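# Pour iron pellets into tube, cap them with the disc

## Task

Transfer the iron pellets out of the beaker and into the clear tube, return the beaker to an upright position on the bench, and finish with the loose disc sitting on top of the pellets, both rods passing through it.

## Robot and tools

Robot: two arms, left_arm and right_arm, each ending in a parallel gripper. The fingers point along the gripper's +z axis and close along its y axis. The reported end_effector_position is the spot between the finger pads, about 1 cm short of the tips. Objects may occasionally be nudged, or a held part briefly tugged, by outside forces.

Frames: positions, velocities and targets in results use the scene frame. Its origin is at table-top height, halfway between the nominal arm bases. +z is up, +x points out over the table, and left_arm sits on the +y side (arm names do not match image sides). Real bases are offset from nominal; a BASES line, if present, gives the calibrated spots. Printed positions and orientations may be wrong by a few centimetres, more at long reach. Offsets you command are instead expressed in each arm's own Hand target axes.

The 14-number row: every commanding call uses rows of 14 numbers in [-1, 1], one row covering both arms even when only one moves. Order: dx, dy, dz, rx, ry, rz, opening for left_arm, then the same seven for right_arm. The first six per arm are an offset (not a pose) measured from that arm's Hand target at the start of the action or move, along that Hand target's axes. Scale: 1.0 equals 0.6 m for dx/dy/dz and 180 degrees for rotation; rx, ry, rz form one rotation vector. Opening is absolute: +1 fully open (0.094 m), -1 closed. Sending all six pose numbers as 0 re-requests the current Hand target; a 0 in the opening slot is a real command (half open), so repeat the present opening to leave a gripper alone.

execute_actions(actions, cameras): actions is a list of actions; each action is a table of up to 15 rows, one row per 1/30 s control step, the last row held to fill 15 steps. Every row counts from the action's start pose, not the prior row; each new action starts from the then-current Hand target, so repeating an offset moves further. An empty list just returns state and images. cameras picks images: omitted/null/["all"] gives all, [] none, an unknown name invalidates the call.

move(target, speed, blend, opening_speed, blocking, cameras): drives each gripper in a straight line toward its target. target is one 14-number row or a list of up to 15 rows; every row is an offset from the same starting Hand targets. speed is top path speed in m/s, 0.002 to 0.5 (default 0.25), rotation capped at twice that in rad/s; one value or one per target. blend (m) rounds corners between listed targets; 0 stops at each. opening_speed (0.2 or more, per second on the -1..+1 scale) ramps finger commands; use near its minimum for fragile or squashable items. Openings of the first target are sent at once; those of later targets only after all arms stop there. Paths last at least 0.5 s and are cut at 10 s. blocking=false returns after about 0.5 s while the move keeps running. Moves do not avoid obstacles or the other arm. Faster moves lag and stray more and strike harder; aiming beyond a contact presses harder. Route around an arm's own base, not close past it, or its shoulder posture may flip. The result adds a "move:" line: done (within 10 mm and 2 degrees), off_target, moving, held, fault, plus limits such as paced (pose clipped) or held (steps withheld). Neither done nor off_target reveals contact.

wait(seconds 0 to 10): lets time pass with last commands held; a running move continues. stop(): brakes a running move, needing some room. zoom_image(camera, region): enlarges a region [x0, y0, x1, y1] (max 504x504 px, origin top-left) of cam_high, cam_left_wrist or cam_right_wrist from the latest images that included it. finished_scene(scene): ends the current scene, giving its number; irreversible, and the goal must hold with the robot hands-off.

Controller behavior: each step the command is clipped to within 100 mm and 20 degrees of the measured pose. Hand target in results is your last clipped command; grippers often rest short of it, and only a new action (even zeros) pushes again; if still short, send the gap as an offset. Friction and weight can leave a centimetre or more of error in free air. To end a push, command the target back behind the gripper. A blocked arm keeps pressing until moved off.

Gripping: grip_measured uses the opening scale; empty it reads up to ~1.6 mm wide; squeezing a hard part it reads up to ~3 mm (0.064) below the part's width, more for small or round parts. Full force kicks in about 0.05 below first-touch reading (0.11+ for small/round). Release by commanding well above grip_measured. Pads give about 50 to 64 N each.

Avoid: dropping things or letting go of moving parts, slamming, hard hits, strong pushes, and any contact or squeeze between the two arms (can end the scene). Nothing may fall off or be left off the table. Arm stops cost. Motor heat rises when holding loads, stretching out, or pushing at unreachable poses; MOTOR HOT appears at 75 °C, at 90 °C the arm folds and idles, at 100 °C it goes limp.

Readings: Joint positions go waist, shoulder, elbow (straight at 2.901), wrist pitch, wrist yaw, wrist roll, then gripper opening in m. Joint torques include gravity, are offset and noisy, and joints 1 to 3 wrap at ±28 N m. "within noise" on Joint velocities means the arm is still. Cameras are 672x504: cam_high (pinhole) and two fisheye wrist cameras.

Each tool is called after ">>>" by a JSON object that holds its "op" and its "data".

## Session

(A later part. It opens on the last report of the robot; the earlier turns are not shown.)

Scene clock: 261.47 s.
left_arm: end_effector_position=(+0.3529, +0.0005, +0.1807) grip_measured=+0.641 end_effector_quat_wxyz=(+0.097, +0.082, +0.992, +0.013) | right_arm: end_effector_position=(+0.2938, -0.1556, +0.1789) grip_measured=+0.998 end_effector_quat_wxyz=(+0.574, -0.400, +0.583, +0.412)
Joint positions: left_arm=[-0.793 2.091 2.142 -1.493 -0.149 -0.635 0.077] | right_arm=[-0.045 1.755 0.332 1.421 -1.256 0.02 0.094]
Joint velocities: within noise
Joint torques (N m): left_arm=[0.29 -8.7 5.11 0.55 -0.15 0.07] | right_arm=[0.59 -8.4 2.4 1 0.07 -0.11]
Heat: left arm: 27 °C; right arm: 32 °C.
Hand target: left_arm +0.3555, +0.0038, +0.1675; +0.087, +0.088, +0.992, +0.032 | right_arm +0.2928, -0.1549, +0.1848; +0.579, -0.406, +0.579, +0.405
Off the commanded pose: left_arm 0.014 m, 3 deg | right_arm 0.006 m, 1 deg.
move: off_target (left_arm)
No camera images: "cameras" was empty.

>>> {"op": "move", "data": {"target": [0.00087, -0.00072, 0.00664, -0.00171, 0.0025, 0.0005, 0.45, 0, 0, 0, 0, 0, 0, 1.0], "speed": 0.05, "cameras": ["cam_left_wrist", "cam_right_wrist"]}}

>>> {"op": "zoom_image", "data": {"camera": "cam_left_wrist", "region": [285, 165, 345, 240]}}

>>> {"op": "zoom_image", "data": {"camera": "cam_right_wrist", "region": [310, 95, 380, 145]}}

>>> {"op": "zoom_image", "data": {"camera": "cam_right_wrist", "region": [310, 145, 380, 220]}}

>>> {"op": "zoom_image", "data": {"camera": "cam_left_wrist", "region": [260, 285, 310, 335]}}

Scene clock: 263.37 s.
left_arm: end_effector_position=(+0.3531, +0.0003, +0.1739) grip_measured=+0.641 end_effector_quat_wxyz=(+0.091, +0.083, +0.992, +0.019) | right_arm: end_effector_position=(+0.2938, -0.1556, +0.1789) grip_measured=+0.998 end_effector_quat_wxyz=(+0.574, -0.400, +0.583, +0.412)
Joint positions: left_arm=[-0.793 2.105 2.137 -1.492 -0.149 -0.635 0.077] | right_arm=[-0.045 1.755 0.332 1.421 -1.256 0.02 0.094]
Joint velocities: within noise
Joint torques (N m): left_arm=[0.49 -9.29 5.07 0.55 -0.2 0.09] | right_arm=[0.58 -8.32 2.41 0.99 0.05 -0.11]
Heat: left arm: 27 °C; right arm: 32 °C.
Hand target: left_arm +0.3557, +0.0036, +0.1635; +0.083, +0.088, +0.992, +0.035 | right_arm +0.2928, -0.1549, +0.1848; +0.579, -0.406, +0.579, +0.405
Off the commanded pose: left_arm 0.011 m, 2 deg | right_arm 0.006 m, 1 deg.
move: off_target (left_arm)
Images, in order (width x height): cam_left_wrist 672x504, cam_right_wrist 672x504.

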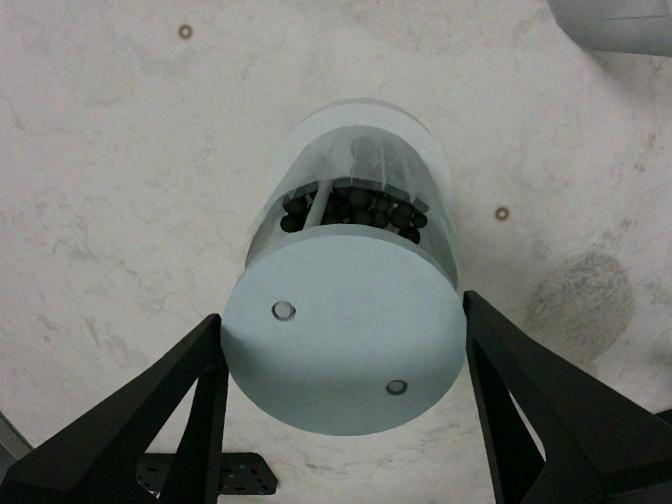

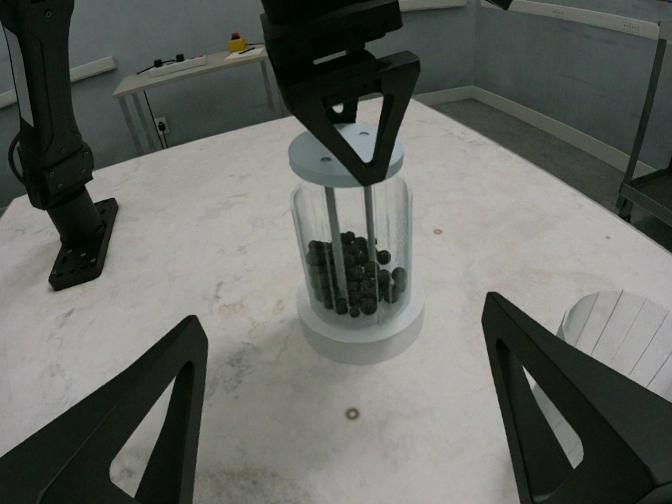

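Scaled by 6.720 from the camera's 672x504 image, which has a finer 960x720 frame.

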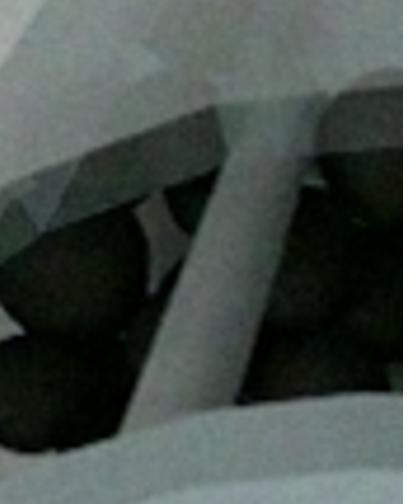

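Scaled by 7.200 from the camera's 672x504 image, which has a finer 960x720 frame.

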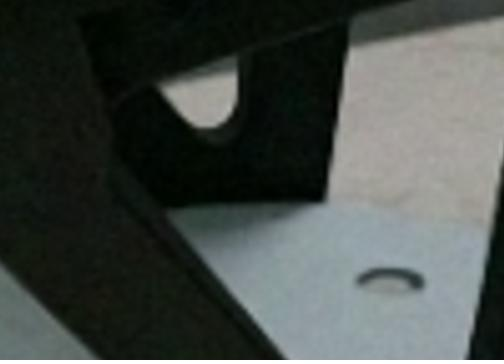

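Scaled by 6.720 from the camera's 672x504 image, which has a finer 960x720 frame.

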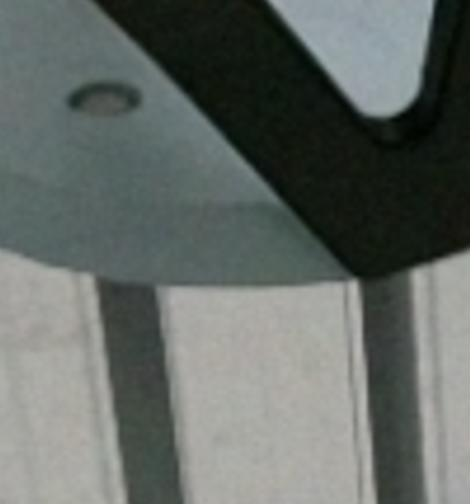

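Scaled by 10.080 from the camera's 672x504 image, which has a finer 960x720 frame.

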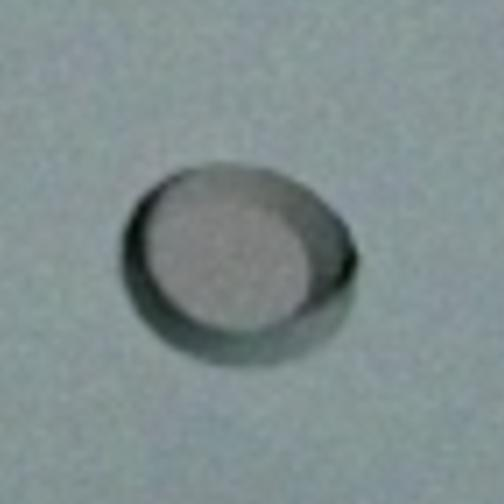

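>>> {"op": "move", "data": {"target": [0.00159, -0.00084, 0.00984, 0, 0, 0, 0.45, 0, 0, 0, 0, 0, 0, 1.0], "speed": 0.05, "cameras": ["cam_left_wrist", "cam_right_wrist"]}}

>>> {"op": "zoom_image", "data": {"camera": "cam_left_wrist", "region": [240, 285, 440, 435]}}

>>> {"op": "zoom_image", "data": {"camera": "cam_right_wrist", "region": [290, 110, 410, 210]}}

Scene clock: 265.37 s.
left_arm: end_effector_position=(+0.3530, +0.0005, +0.1689) grip_measured=+0.641 end_effector_quat_wxyz=(+0.088, +0.082, +0.992, +0.021) | right_arm: end_effector_position=(+0.2938, -0.1556, +0.1789) grip_measured=+0.998 end_effector_quat_wxyz=(+0.574, -0.400, +0.583, +0.412)
Joint positions: left_arm=[-0.793 2.105 2.117 -1.478 -0.149 -0.637 0.077] | right_arm=[-0.045 1.755 0.332 1.421 -1.256 0.02 0.094]
Joint velocities: within noise
Joint torques (N m): left_arm=[0.44 -9.77 4.12 0.7 -0.16 0.09] | right_arm=[0.53 -8.42 2.45 0.99 0.07 -0.09]
Heat: left arm: 27 °C; right arm: 32 °C.
Hand target: left_arm +0.3557, +0.0036, +0.1575; +0.083, +0.088, +0.992, +0.035 | right_arm +0.2928, -0.1549, +0.1848; +0.579, -0.406, +0.579, +0.405
Off the commanded pose: left_arm 0.012 m, 2 deg | right_arm 0.006 m, 1 deg.
move: off_target (left_arm)
Images, in order (width x height): cam_left_wrist 672x504, cam_right_wrist 672x504.

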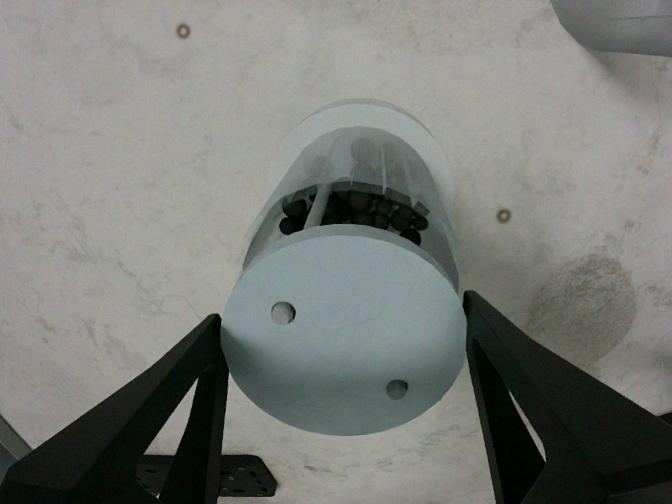

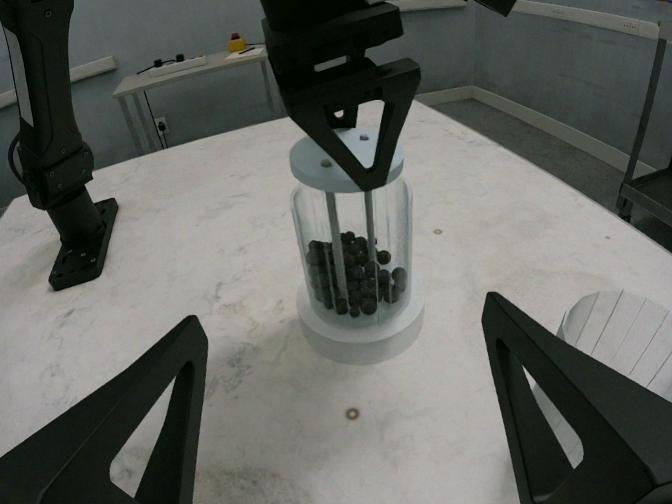

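Scaled by 2.520 from the camera's 672x504 image, which has a finer 960x720 frame.

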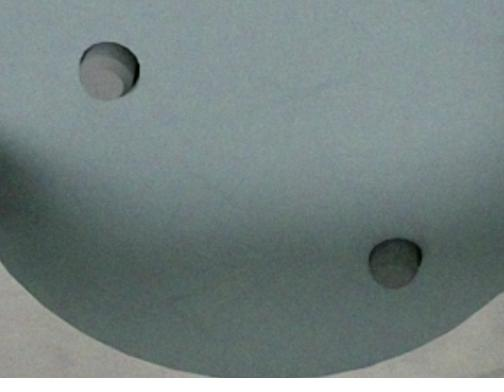

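Scaled by 4.200 from the camera's 672x504 image, which has a finer 960x720 frame.

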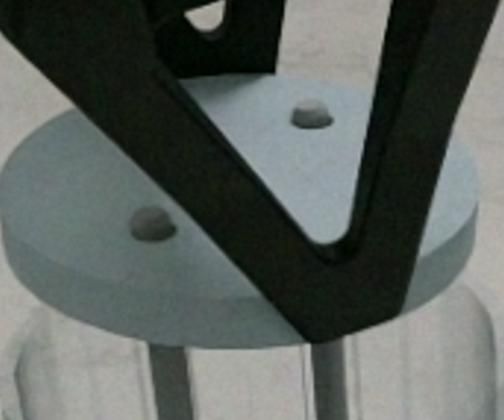

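>>> {"op": "move", "data": {"target": [0.00159, -0.00084, 0.00984, 0, 0, 0, 0.45, 0, 0, 0, 0, 0, 0, 1.0], "speed": 0.05, "cameras": ["cam_left_wrist", "cam_right_wrist"]}}

>>> {"op": "zoom_image", "data": {"camera": "cam_left_wrist", "region": [240, 285, 440, 435]}}

>>> {"op": "zoom_image", "data": {"camera": "cam_right_wrist", "region": [290, 110, 410, 210]}}

Scene clock: 268.30 s.
left_arm: end_effector_position=(+0.3537, +0.0005, +0.1624) grip_measured=+0.641 end_effector_quat_wxyz=(+0.088, +0.082, +0.992, +0.023) | right_arm: end_effector_position=(+0.2938, -0.1556, +0.1789) grip_measured=+0.998 end_effector_quat_wxyz=(+0.574, -0.400, +0.583, +0.412)
Joint positions: left_arm=[-0.793 2.105 2.091 -1.456 -0.152 -0.637 0.077] | right_arm=[-0.045 1.755 0.332 1.421 -1.256 0.02 0.094]
Joint velocities: within noise
Joint torques (N m): left_arm=[0.47 -10.59 3.47 0.72 -0.16 0.11] | right_arm=[0.54 -8.49 2.33 1.04 0.09 -0.11]
Heat: left arm: 27 °C; right arm: 32 °C.
Hand target: left_arm +0.3557, +0.0036, +0.1515; +0.083, +0.088, +0.992, +0.035 | right_arm +0.2928, -0.1549, +0.1848; +0.579, -0.406, +0.579, +0.405
Off the commanded pose: left_arm 0.012 m, 2 deg | right_arm 0.006 m, 1 deg.
move: off_target (left_arm)
Images, in order (width x height): cam_left_wrist 672x504, cam_right_wrist 672x504.

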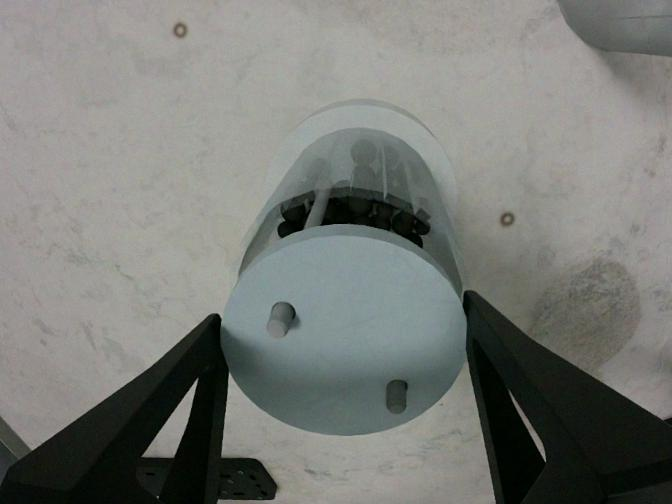

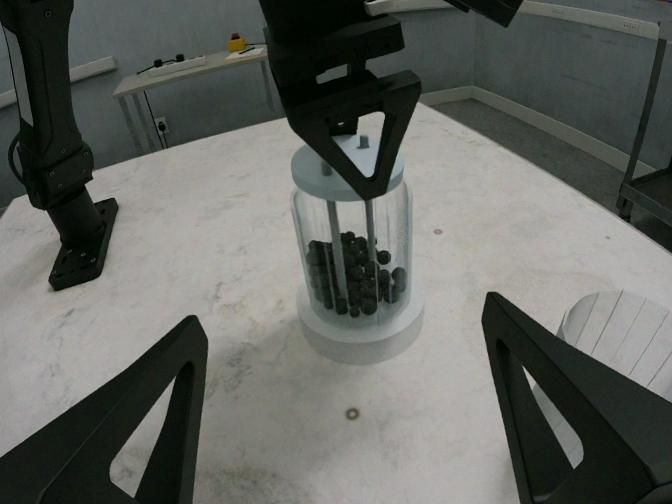

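Scaled by 2.520 from the camera's 672x504 image, which has a finer 960x720 frame.

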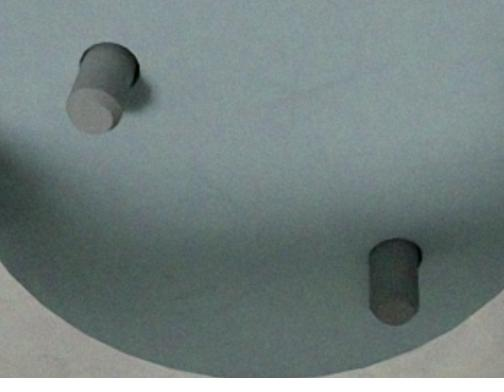

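Scaled by 4.200 from the camera's 672x504 image, which has a finer 960x720 frame.

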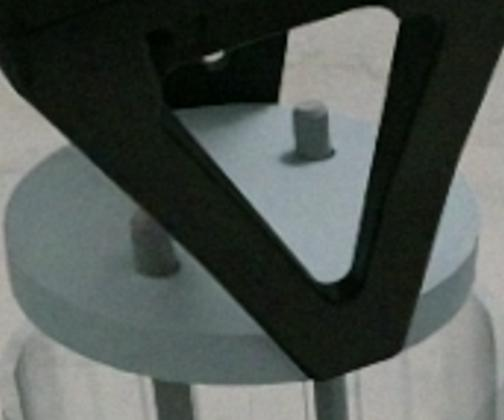

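>>> {"op": "move", "data": {"target": [0.00159, -0.00084, 0.00984, 0, 0, 0, 0.45, 0, 0, 0, 0, 0, 0, 1.0], "speed": 0.05, "cameras": ["cam_right_wrist"]}}

>>> {"op": "zoom_image", "data": {"camera": "cam_right_wrist", "region": [270, 110, 430, 240]}}

Scene clock: 269.77 s.
left_arm: end_effector_position=(+0.3533, +0.0002, +0.1569) grip_measured=+0.641 end_effector_quat_wxyz=(+0.088, +0.083, +0.992, +0.026) | right_arm: end_effector_position=(+0.2938, -0.1556, +0.1789) grip_measured=+0.998 end_effector_quat_wxyz=(+0.574, -0.400, +0.583, +0.412)
Joint positions: left_arm=[-0.796 2.102 2.063 -1.435 -0.156 -0.638 0.077] | right_arm=[-0.045 1.755 0.332 1.421 -1.256 0.02 0.094]
Joint velocities: within noise
Joint torques (N m): left_arm=[0.5 -10.55 3.17 0.82 -0.1 0.11] | right_arm=[0.55 -8.44 2.35 1.04 0.05 -0.1]
Heat: left arm: 27 °C; right arm: 32 °C.
Hand target: left_arm +0.3557, +0.0036, +0.1455; +0.083, +0.088, +0.992, +0.035 | right_arm +0.2928, -0.1549, +0.1848; +0.579, -0.406, +0.579, +0.405
Off the commanded pose: left_arm 0.012 m, 1 deg | right_arm 0.006 m, 1 deg.
move: off_target (left_arm)
Images, in order (width x height): cam_right_wrist 672x504.

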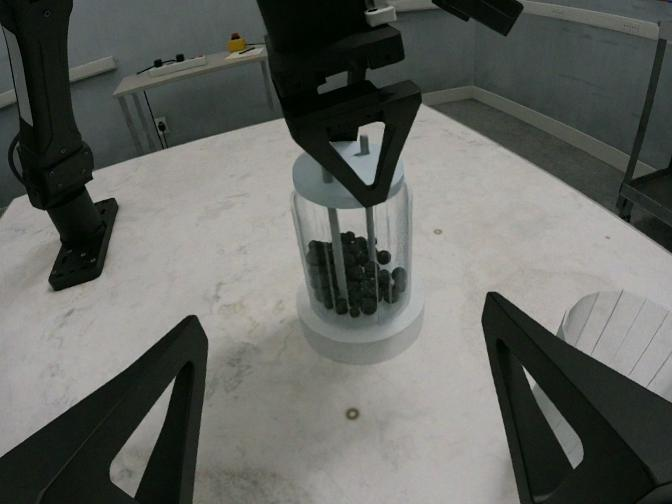

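Scaled by 3.150 from the camera's 672x504 image, which has a finer 960x720 frame.

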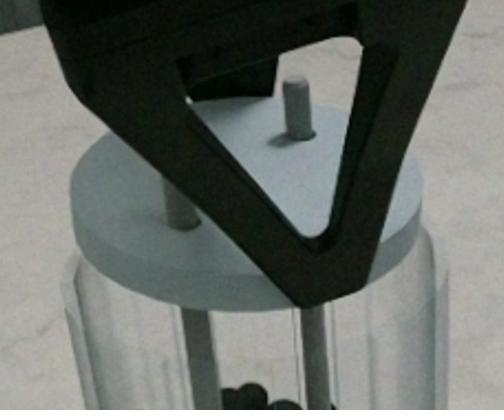

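>>> {"op": "move", "data": {"target": [0.00159, -0.00084, 0.00984, 0, 0, 0, 0.45, 0, 0, 0, 0, 0, 0, 1.0], "speed": 0.05, "cameras": ["cam_right_wrist"]}}

>>> {"op": "zoom_image", "data": {"camera": "cam_right_wrist", "region": [270, 110, 430, 240]}}

Scene clock: 271.50 s.
left_arm: end_effector_position=(+0.3535, +0.0003, +0.1517) grip_measured=+0.641 end_effector_quat_wxyz=(+0.089, +0.083, +0.992, +0.026) | right_arm: end_effector_position=(+0.2938, -0.1556, +0.1789) grip_measured=+0.998 end_effector_quat_wxyz=(+0.574, -0.400, +0.583, +0.412)
Joint positions: left_arm=[-0.796 2.095 2.033 -1.409 -0.158 -0.638 0.077] | right_arm=[-0.045 1.755 0.332 1.421 -1.256 0.02 0.094]
Joint velocities: within noise
Joint torques (N m): left_arm=[0.55 -10.43 3.06 0.77 -0.09 0.07] | right_arm=[0.54 -8.47 2.4 1.01 0.04 -0.11]
Heat: left arm: 27 °C; right arm: 32 °C.
Hand target: left_arm +0.3557, +0.0036, +0.1395; +0.083, +0.088, +0.992, +0.035 | right_arm +0.2928, -0.1549, +0.1848; +0.579, -0.406, +0.579, +0.405
Off the commanded pose: left_arm 0.013 m, 1 deg | right_arm 0.006 m, 1 deg.
move: off_target (left_arm)
Images, in order (width x height): cam_right_wrist 672x504.

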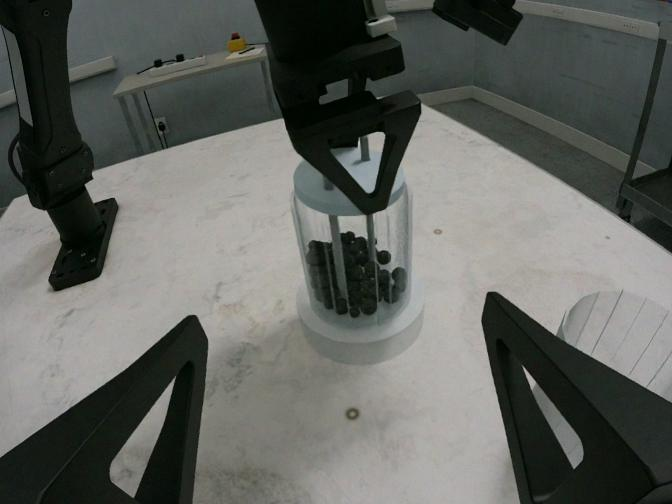

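Scaled by 3.150 from the camera's 672x504 image, which has a finer 960x720 frame.

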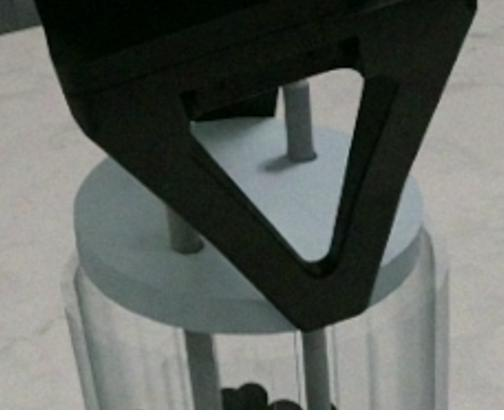

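>>> {"op": "move", "data": {"target": [0.00146, -0.00077, 0.00902, 0, 0, 0, 0.45, 0, 0, 0, 0, 0, 0, 1.0], "speed": 0.05, "cameras": ["cam_left_wrist", "cam_right_wrist"]}}

>>> {"op": "zoom_image", "data": {"camera": "cam_right_wrist", "region": [270, 110, 430, 240]}}

>>> {"op": "zoom_image", "data": {"camera": "cam_left_wrist", "region": [190, 190, 490, 450]}}

Scene clock: 273.33 s.
left_arm: end_effector_position=(+0.3537, +0.0001, +0.1470) grip_measured=+0.641 end_effector_quat_wxyz=(+0.090, +0.083, +0.992, +0.026) | right_arm: end_effector_position=(+0.2938, -0.1556, +0.1789) grip_measured=+0.998 end_effector_quat_wxyz=(+0.574, -0.400, +0.583, +0.412)
Joint positions: left_arm=[-0.796 2.091 2.007 -1.386 -0.158 -0.638 0.077] | right_arm=[-0.045 1.755 0.332 1.421 -1.256 0.02 0.094]
Joint velocities: within noise
Joint torques (N m): left_arm=[0.43 -10.43 3.06 0.79 -0.09 0.1] | right_arm=[0.47 -8.34 2.39 1.01 0.05 -0.1]
Heat: left arm: 27 °C; right arm: 32 °C.
Hand target: left_arm +0.3557, +0.0036, +0.1340; +0.083, +0.088, +0.992, +0.035 | right_arm +0.2928, -0.1549, +0.1848; +0.579, -0.406, +0.579, +0.405
Off the commanded pose: left_arm 0.014 m, 1 deg | right_arm 0.006 m, 1 deg.
move: off_target (left_arm)
Images, in order (width x height): cam_left_wrist 672x504, cam_right_wrist 672x504.

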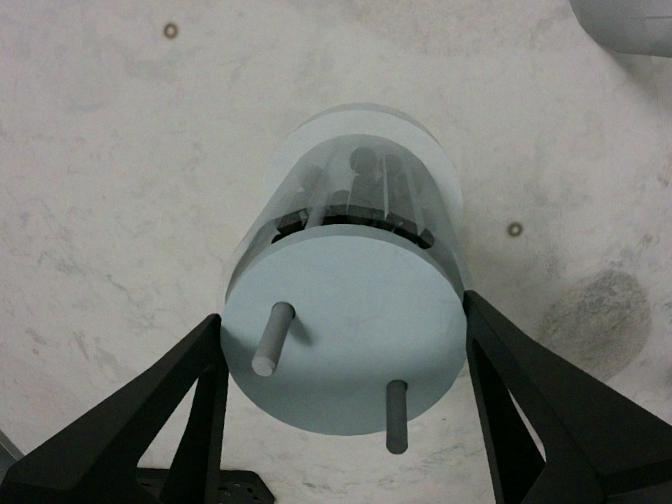

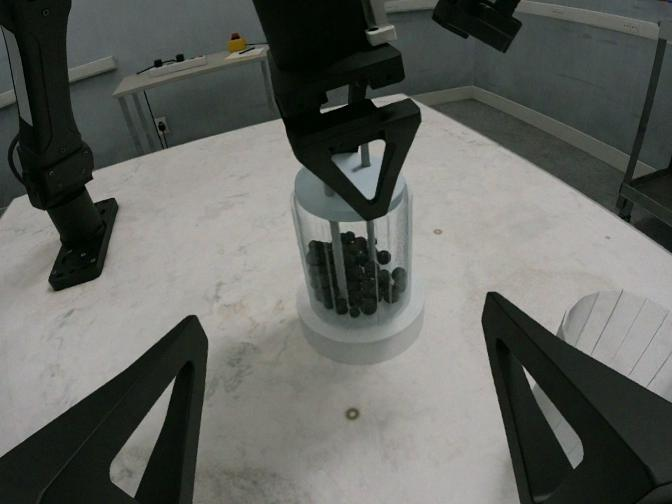

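Scaled by 3.150 from the camera's 672x504 image, which has a finer 960x720 frame.

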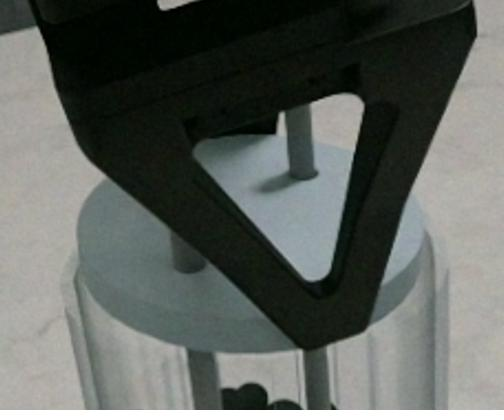

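Scaled by 1.680 from the camera's 672x504 image, which has a finer 960x720 frame.

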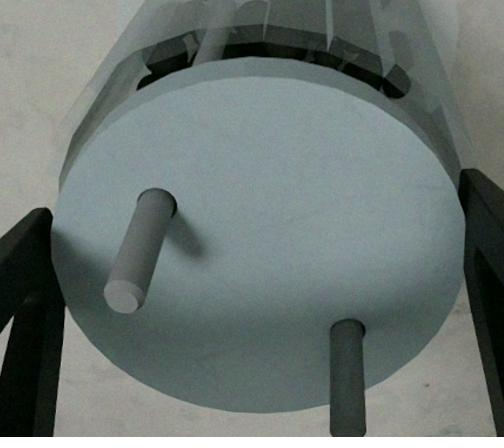

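>>> {"op": "move", "data": {"target": [-0.00159, 0.00084, -0.00984, 0, 0, 0, 0.45, 0, 0, 0, 0, 0, 0, 1.0], "speed": 0.05, "cameras": []}}

>>> {"op": "move", "data": {"target": [0, 0, 0, 0, 0, 0, 1.0, 0, 0, 0, 0, 0, 0, 1.0], "speed": 0.05, "opening_speed": 0.5, "cameras": ["cam_left_wrist", "cam_right_wrist"]}}

Scene clock: 275.87 s.
left_arm: end_effector_position=(+0.3537, +0.0001, +0.1470) grip_measured=+0.641 end_effector_quat_wxyz=(+0.090, +0.083, +0.992, +0.026) | right_arm: end_effector_position=(+0.2938, -0.1556, +0.1789) grip_measured=+0.998 end_effector_quat_wxyz=(+0.574, -0.400, +0.583, +0.412)
Joint positions: left_arm=[-0.796 2.091 2.007 -1.386 -0.158 -0.638 0.077] | right_arm=[-0.045 1.755 0.332 1.421 -1.256 0.02 0.094]
Joint velocities: within noise
Joint torques (N m): left_arm=[0.42 -10.17 5.38 0.53 -0.12 0.13] | right_arm=[0.53 -8.43 2.35 1.01 0.06 -0.07]
Heat: left arm: 27 °C; right arm: 32 °C.
Hand target: left_arm +0.3557, +0.0036, +0.1400; +0.083, +0.088, +0.992, +0.035 | right_arm +0.2928, -0.1549, +0.1848; +0.579, -0.406, +0.579, +0.405
Off the commanded pose: left_arm 0.008 m, 1 deg | right_arm 0.006 m, 1 deg.
move: done
No camera images: "cameras" was empty.

Scene clock: 277.47 s.
left_arm: end_effector_position=(+0.3548, +0.0071, +0.1476) grip_measured=+0.998 end_effector_quat_wxyz=(+0.086, +0.082, +0.992, +0.034) | right_arm: end_effector_position=(+0.2938, -0.1556, +0.1789) grip_measured=+0.998 end_effector_quat_wxyz=(+0.574, -0.400, +0.583, +0.412)
Joint positions: left_arm=[-0.786 2.091 2.01 -1.404 -0.164 -0.631 0.094] | right_arm=[-0.045 1.755 0.332 1.421 -1.256 0.02 0.094]
Joint velocities: within noise
Joint torques (N m): left_arm=[0.13 -10.15 5 0.72 -0.04 0.08] | right_arm=[0.44 -8.4 2.4 1.01 0.06 -0.1]
Heat: left arm: 28 °C; right arm: 32 °C.
Hand target: left_arm +0.3557, +0.0036, +0.1400; +0.083, +0.088, +0.992, +0.035 | right_arm +0.2928, -0.1549, +0.1848; +0.579, -0.406, +0.579, +0.405
Off the commanded pose: left_arm 0.008 m, 1 deg | right_arm 0.006 m, 1 deg.
move: done
Images, in order (width x height): cam_left_wrist 672x504, cam_right_wrist 672x504.

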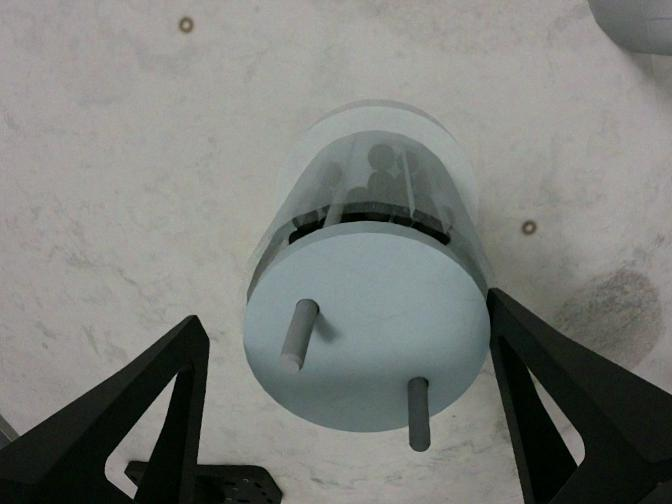

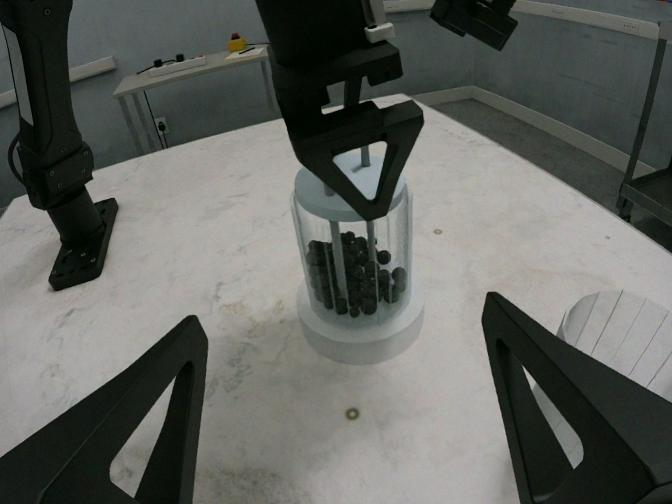

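>>> {"op": "move", "data": {"target": [0, -0.0167, 0, 0, 0, 0, 1.0, 0, 0, 0, 0, 0, 0, 1.0], "speed": 0.05, "cameras": ["cam_left_wrist", "cam_right_wrist"]}}

Scene clock: 279.83 s.
left_arm: end_effector_position=(+0.3533, +0.0027, +0.1493) grip_measured=+0.998 end_effector_quat_wxyz=(+0.087, +0.084, +0.992, +0.031) | right_arm: end_effector_position=(+0.2938, -0.1556, +0.1789) grip_measured=+0.998 end_effector_quat_wxyz=(+0.574, -0.400, +0.583, +0.412)
Joint positions: left_arm=[-0.795 2.095 2.023 -1.409 -0.162 -0.635 0.094] | right_arm=[-0.045 1.755 0.332 1.421 -1.256 0.02 0.094]
Joint velocities: within noise
Joint torques (N m): left_arm=[-0.94 -8.4 7.02 0.58 -0.1 -0.07] | right_arm=[0.44 -8.42 2.44 1 0.07 -0.1]
Heat: left arm: 27 °C; right arm: 32 °C.
Hand target: left_arm +0.3540, -0.0062, +0.1391; +0.083, +0.088, +0.992, +0.035 | right_arm +0.2928, -0.1549, +0.1848; +0.579, -0.406, +0.579, +0.405
Off the commanded pose: left_arm 0.014 m, 1 deg | right_arm 0.006 m, 1 deg.
move: off_target (left_arm)
Images, in order (width x height): cam_left_wrist 672x504, cam_right_wrist 672x504.

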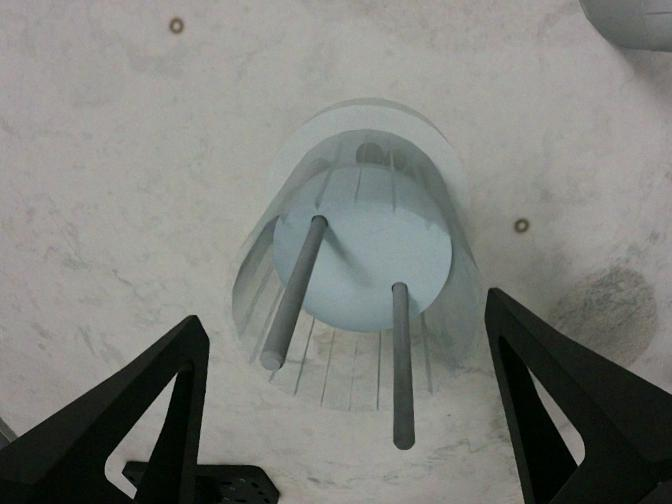

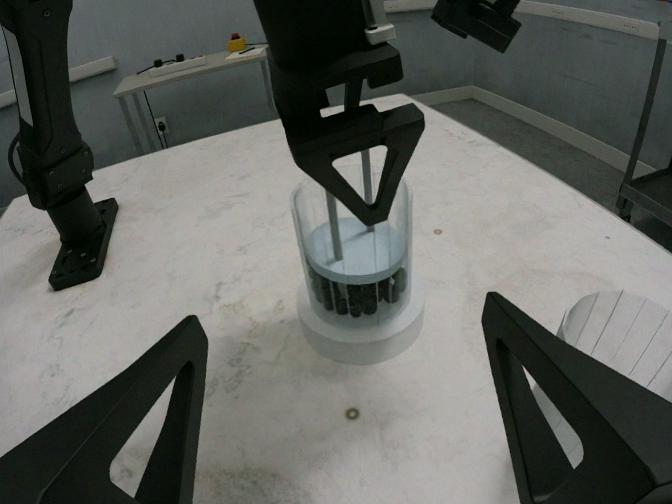

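>>> {"op": "move", "data": {"target": [-0.02906, 0.0154, -0.1803, 0, 0, 0, 1.0, 0, 0, 0, 0, 0, 0, 1.0], "speed": 0.12}}

>>> {"op": "zoom_image", "data": {"camera": "cam_right_wrist", "region": [270, 170, 450, 380]}}

>>> {"op": "zoom_image", "data": {"camera": "cam_high", "region": [280, 220, 440, 380]}}

Scene clock: 282.23 s.
left_arm: end_effector_position=(+0.3608, -0.0071, +0.2251) grip_measured=+0.998 end_effector_quat_wxyz=(+0.139, +0.083, +0.987, -0.015) | right_arm: end_effector_position=(+0.2938, -0.1556, +0.1789) grip_measured=+0.998 end_effector_quat_wxyz=(+0.574, -0.400, +0.583, +0.412)
Joint positions: left_arm=[-0.798 2.103 2.33 -1.568 -0.162 -0.628 0.094] | right_arm=[-0.045 1.755 0.332 1.421 -1.256 0.02 0.094]
Joint velocities: within noise
Joint torques (N m): left_arm=[-1.03 -14.84 7.19 0.64 -0.17 0.12] | right_arm=[0.38 -8.36 2.29 1.03 0.06 -0.12]
Heat: left arm: 28 °C; right arm: 32 °C.
Hand target: left_arm +0.3539, -0.0062, +0.2491; +0.083, +0.088, +0.992, +0.035 | right_arm +0.2928, -0.1549, +0.1848; +0.579, -0.406, +0.579, +0.405
Off the commanded pose: left_arm 0.025 m, 9 deg | right_arm 0.006 m, 1 deg.
joint sent to its limit (left arm) — joint 4 (wrist pitch), lower limit. The joint targets are off in position and orientation.
move: off_target (left_arm)

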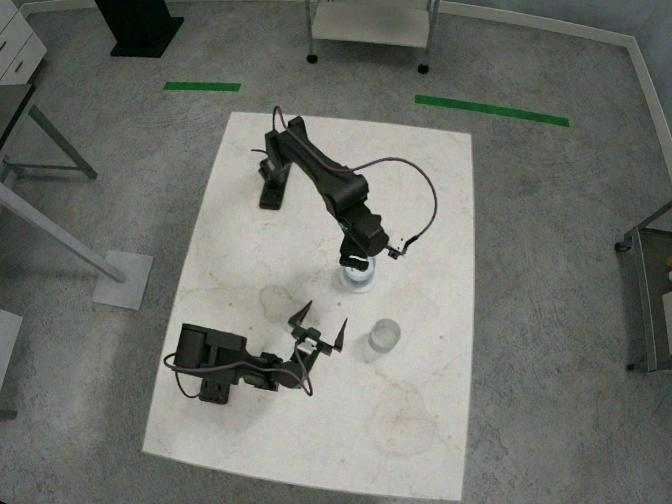

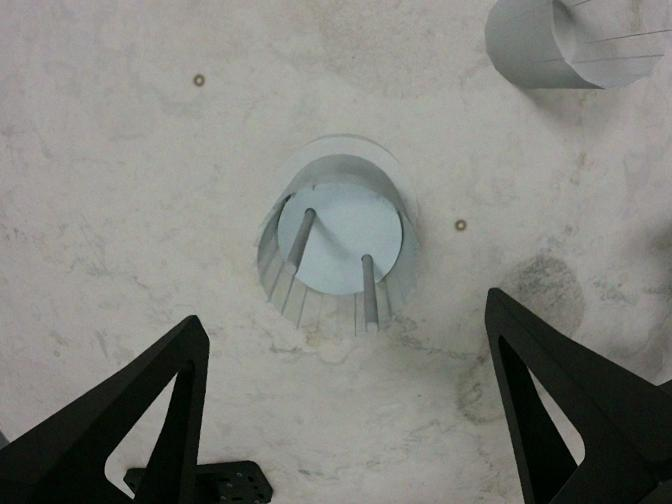

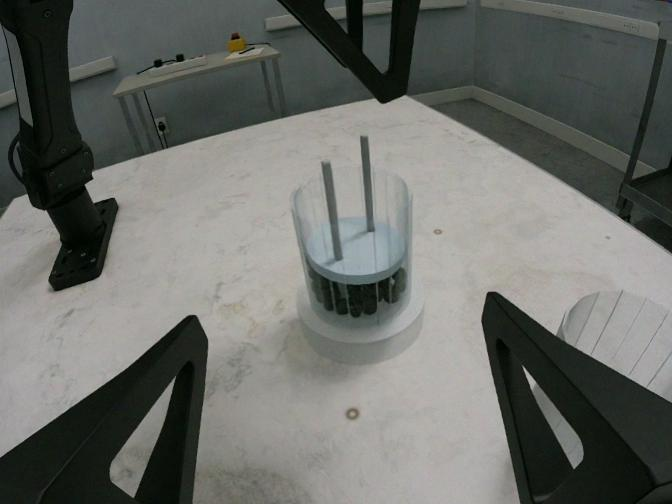

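Scaled by 2.400 from the camera's 672x504 image, which has a finer 960x720 frame.

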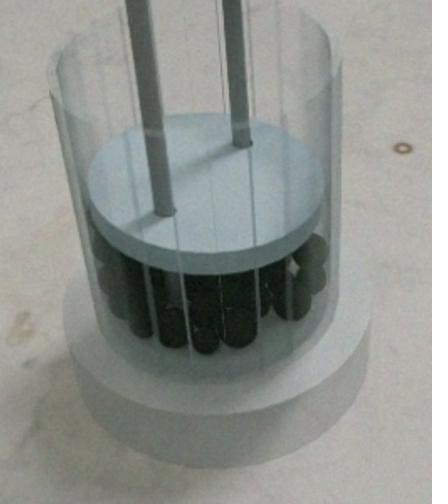

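Scaled by 3.150.

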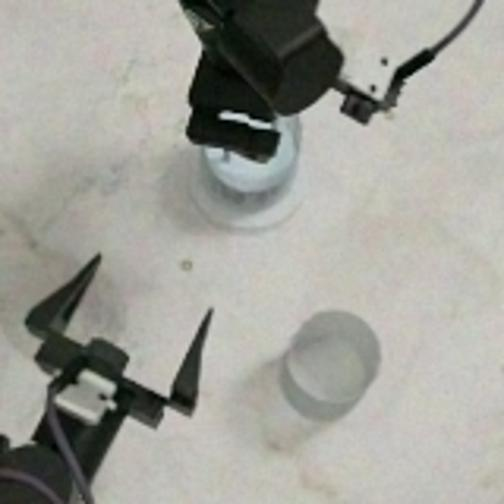

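>>> {"op": "finished_scene", "data": {"scene": 2}}

The scene is finished: the task was done.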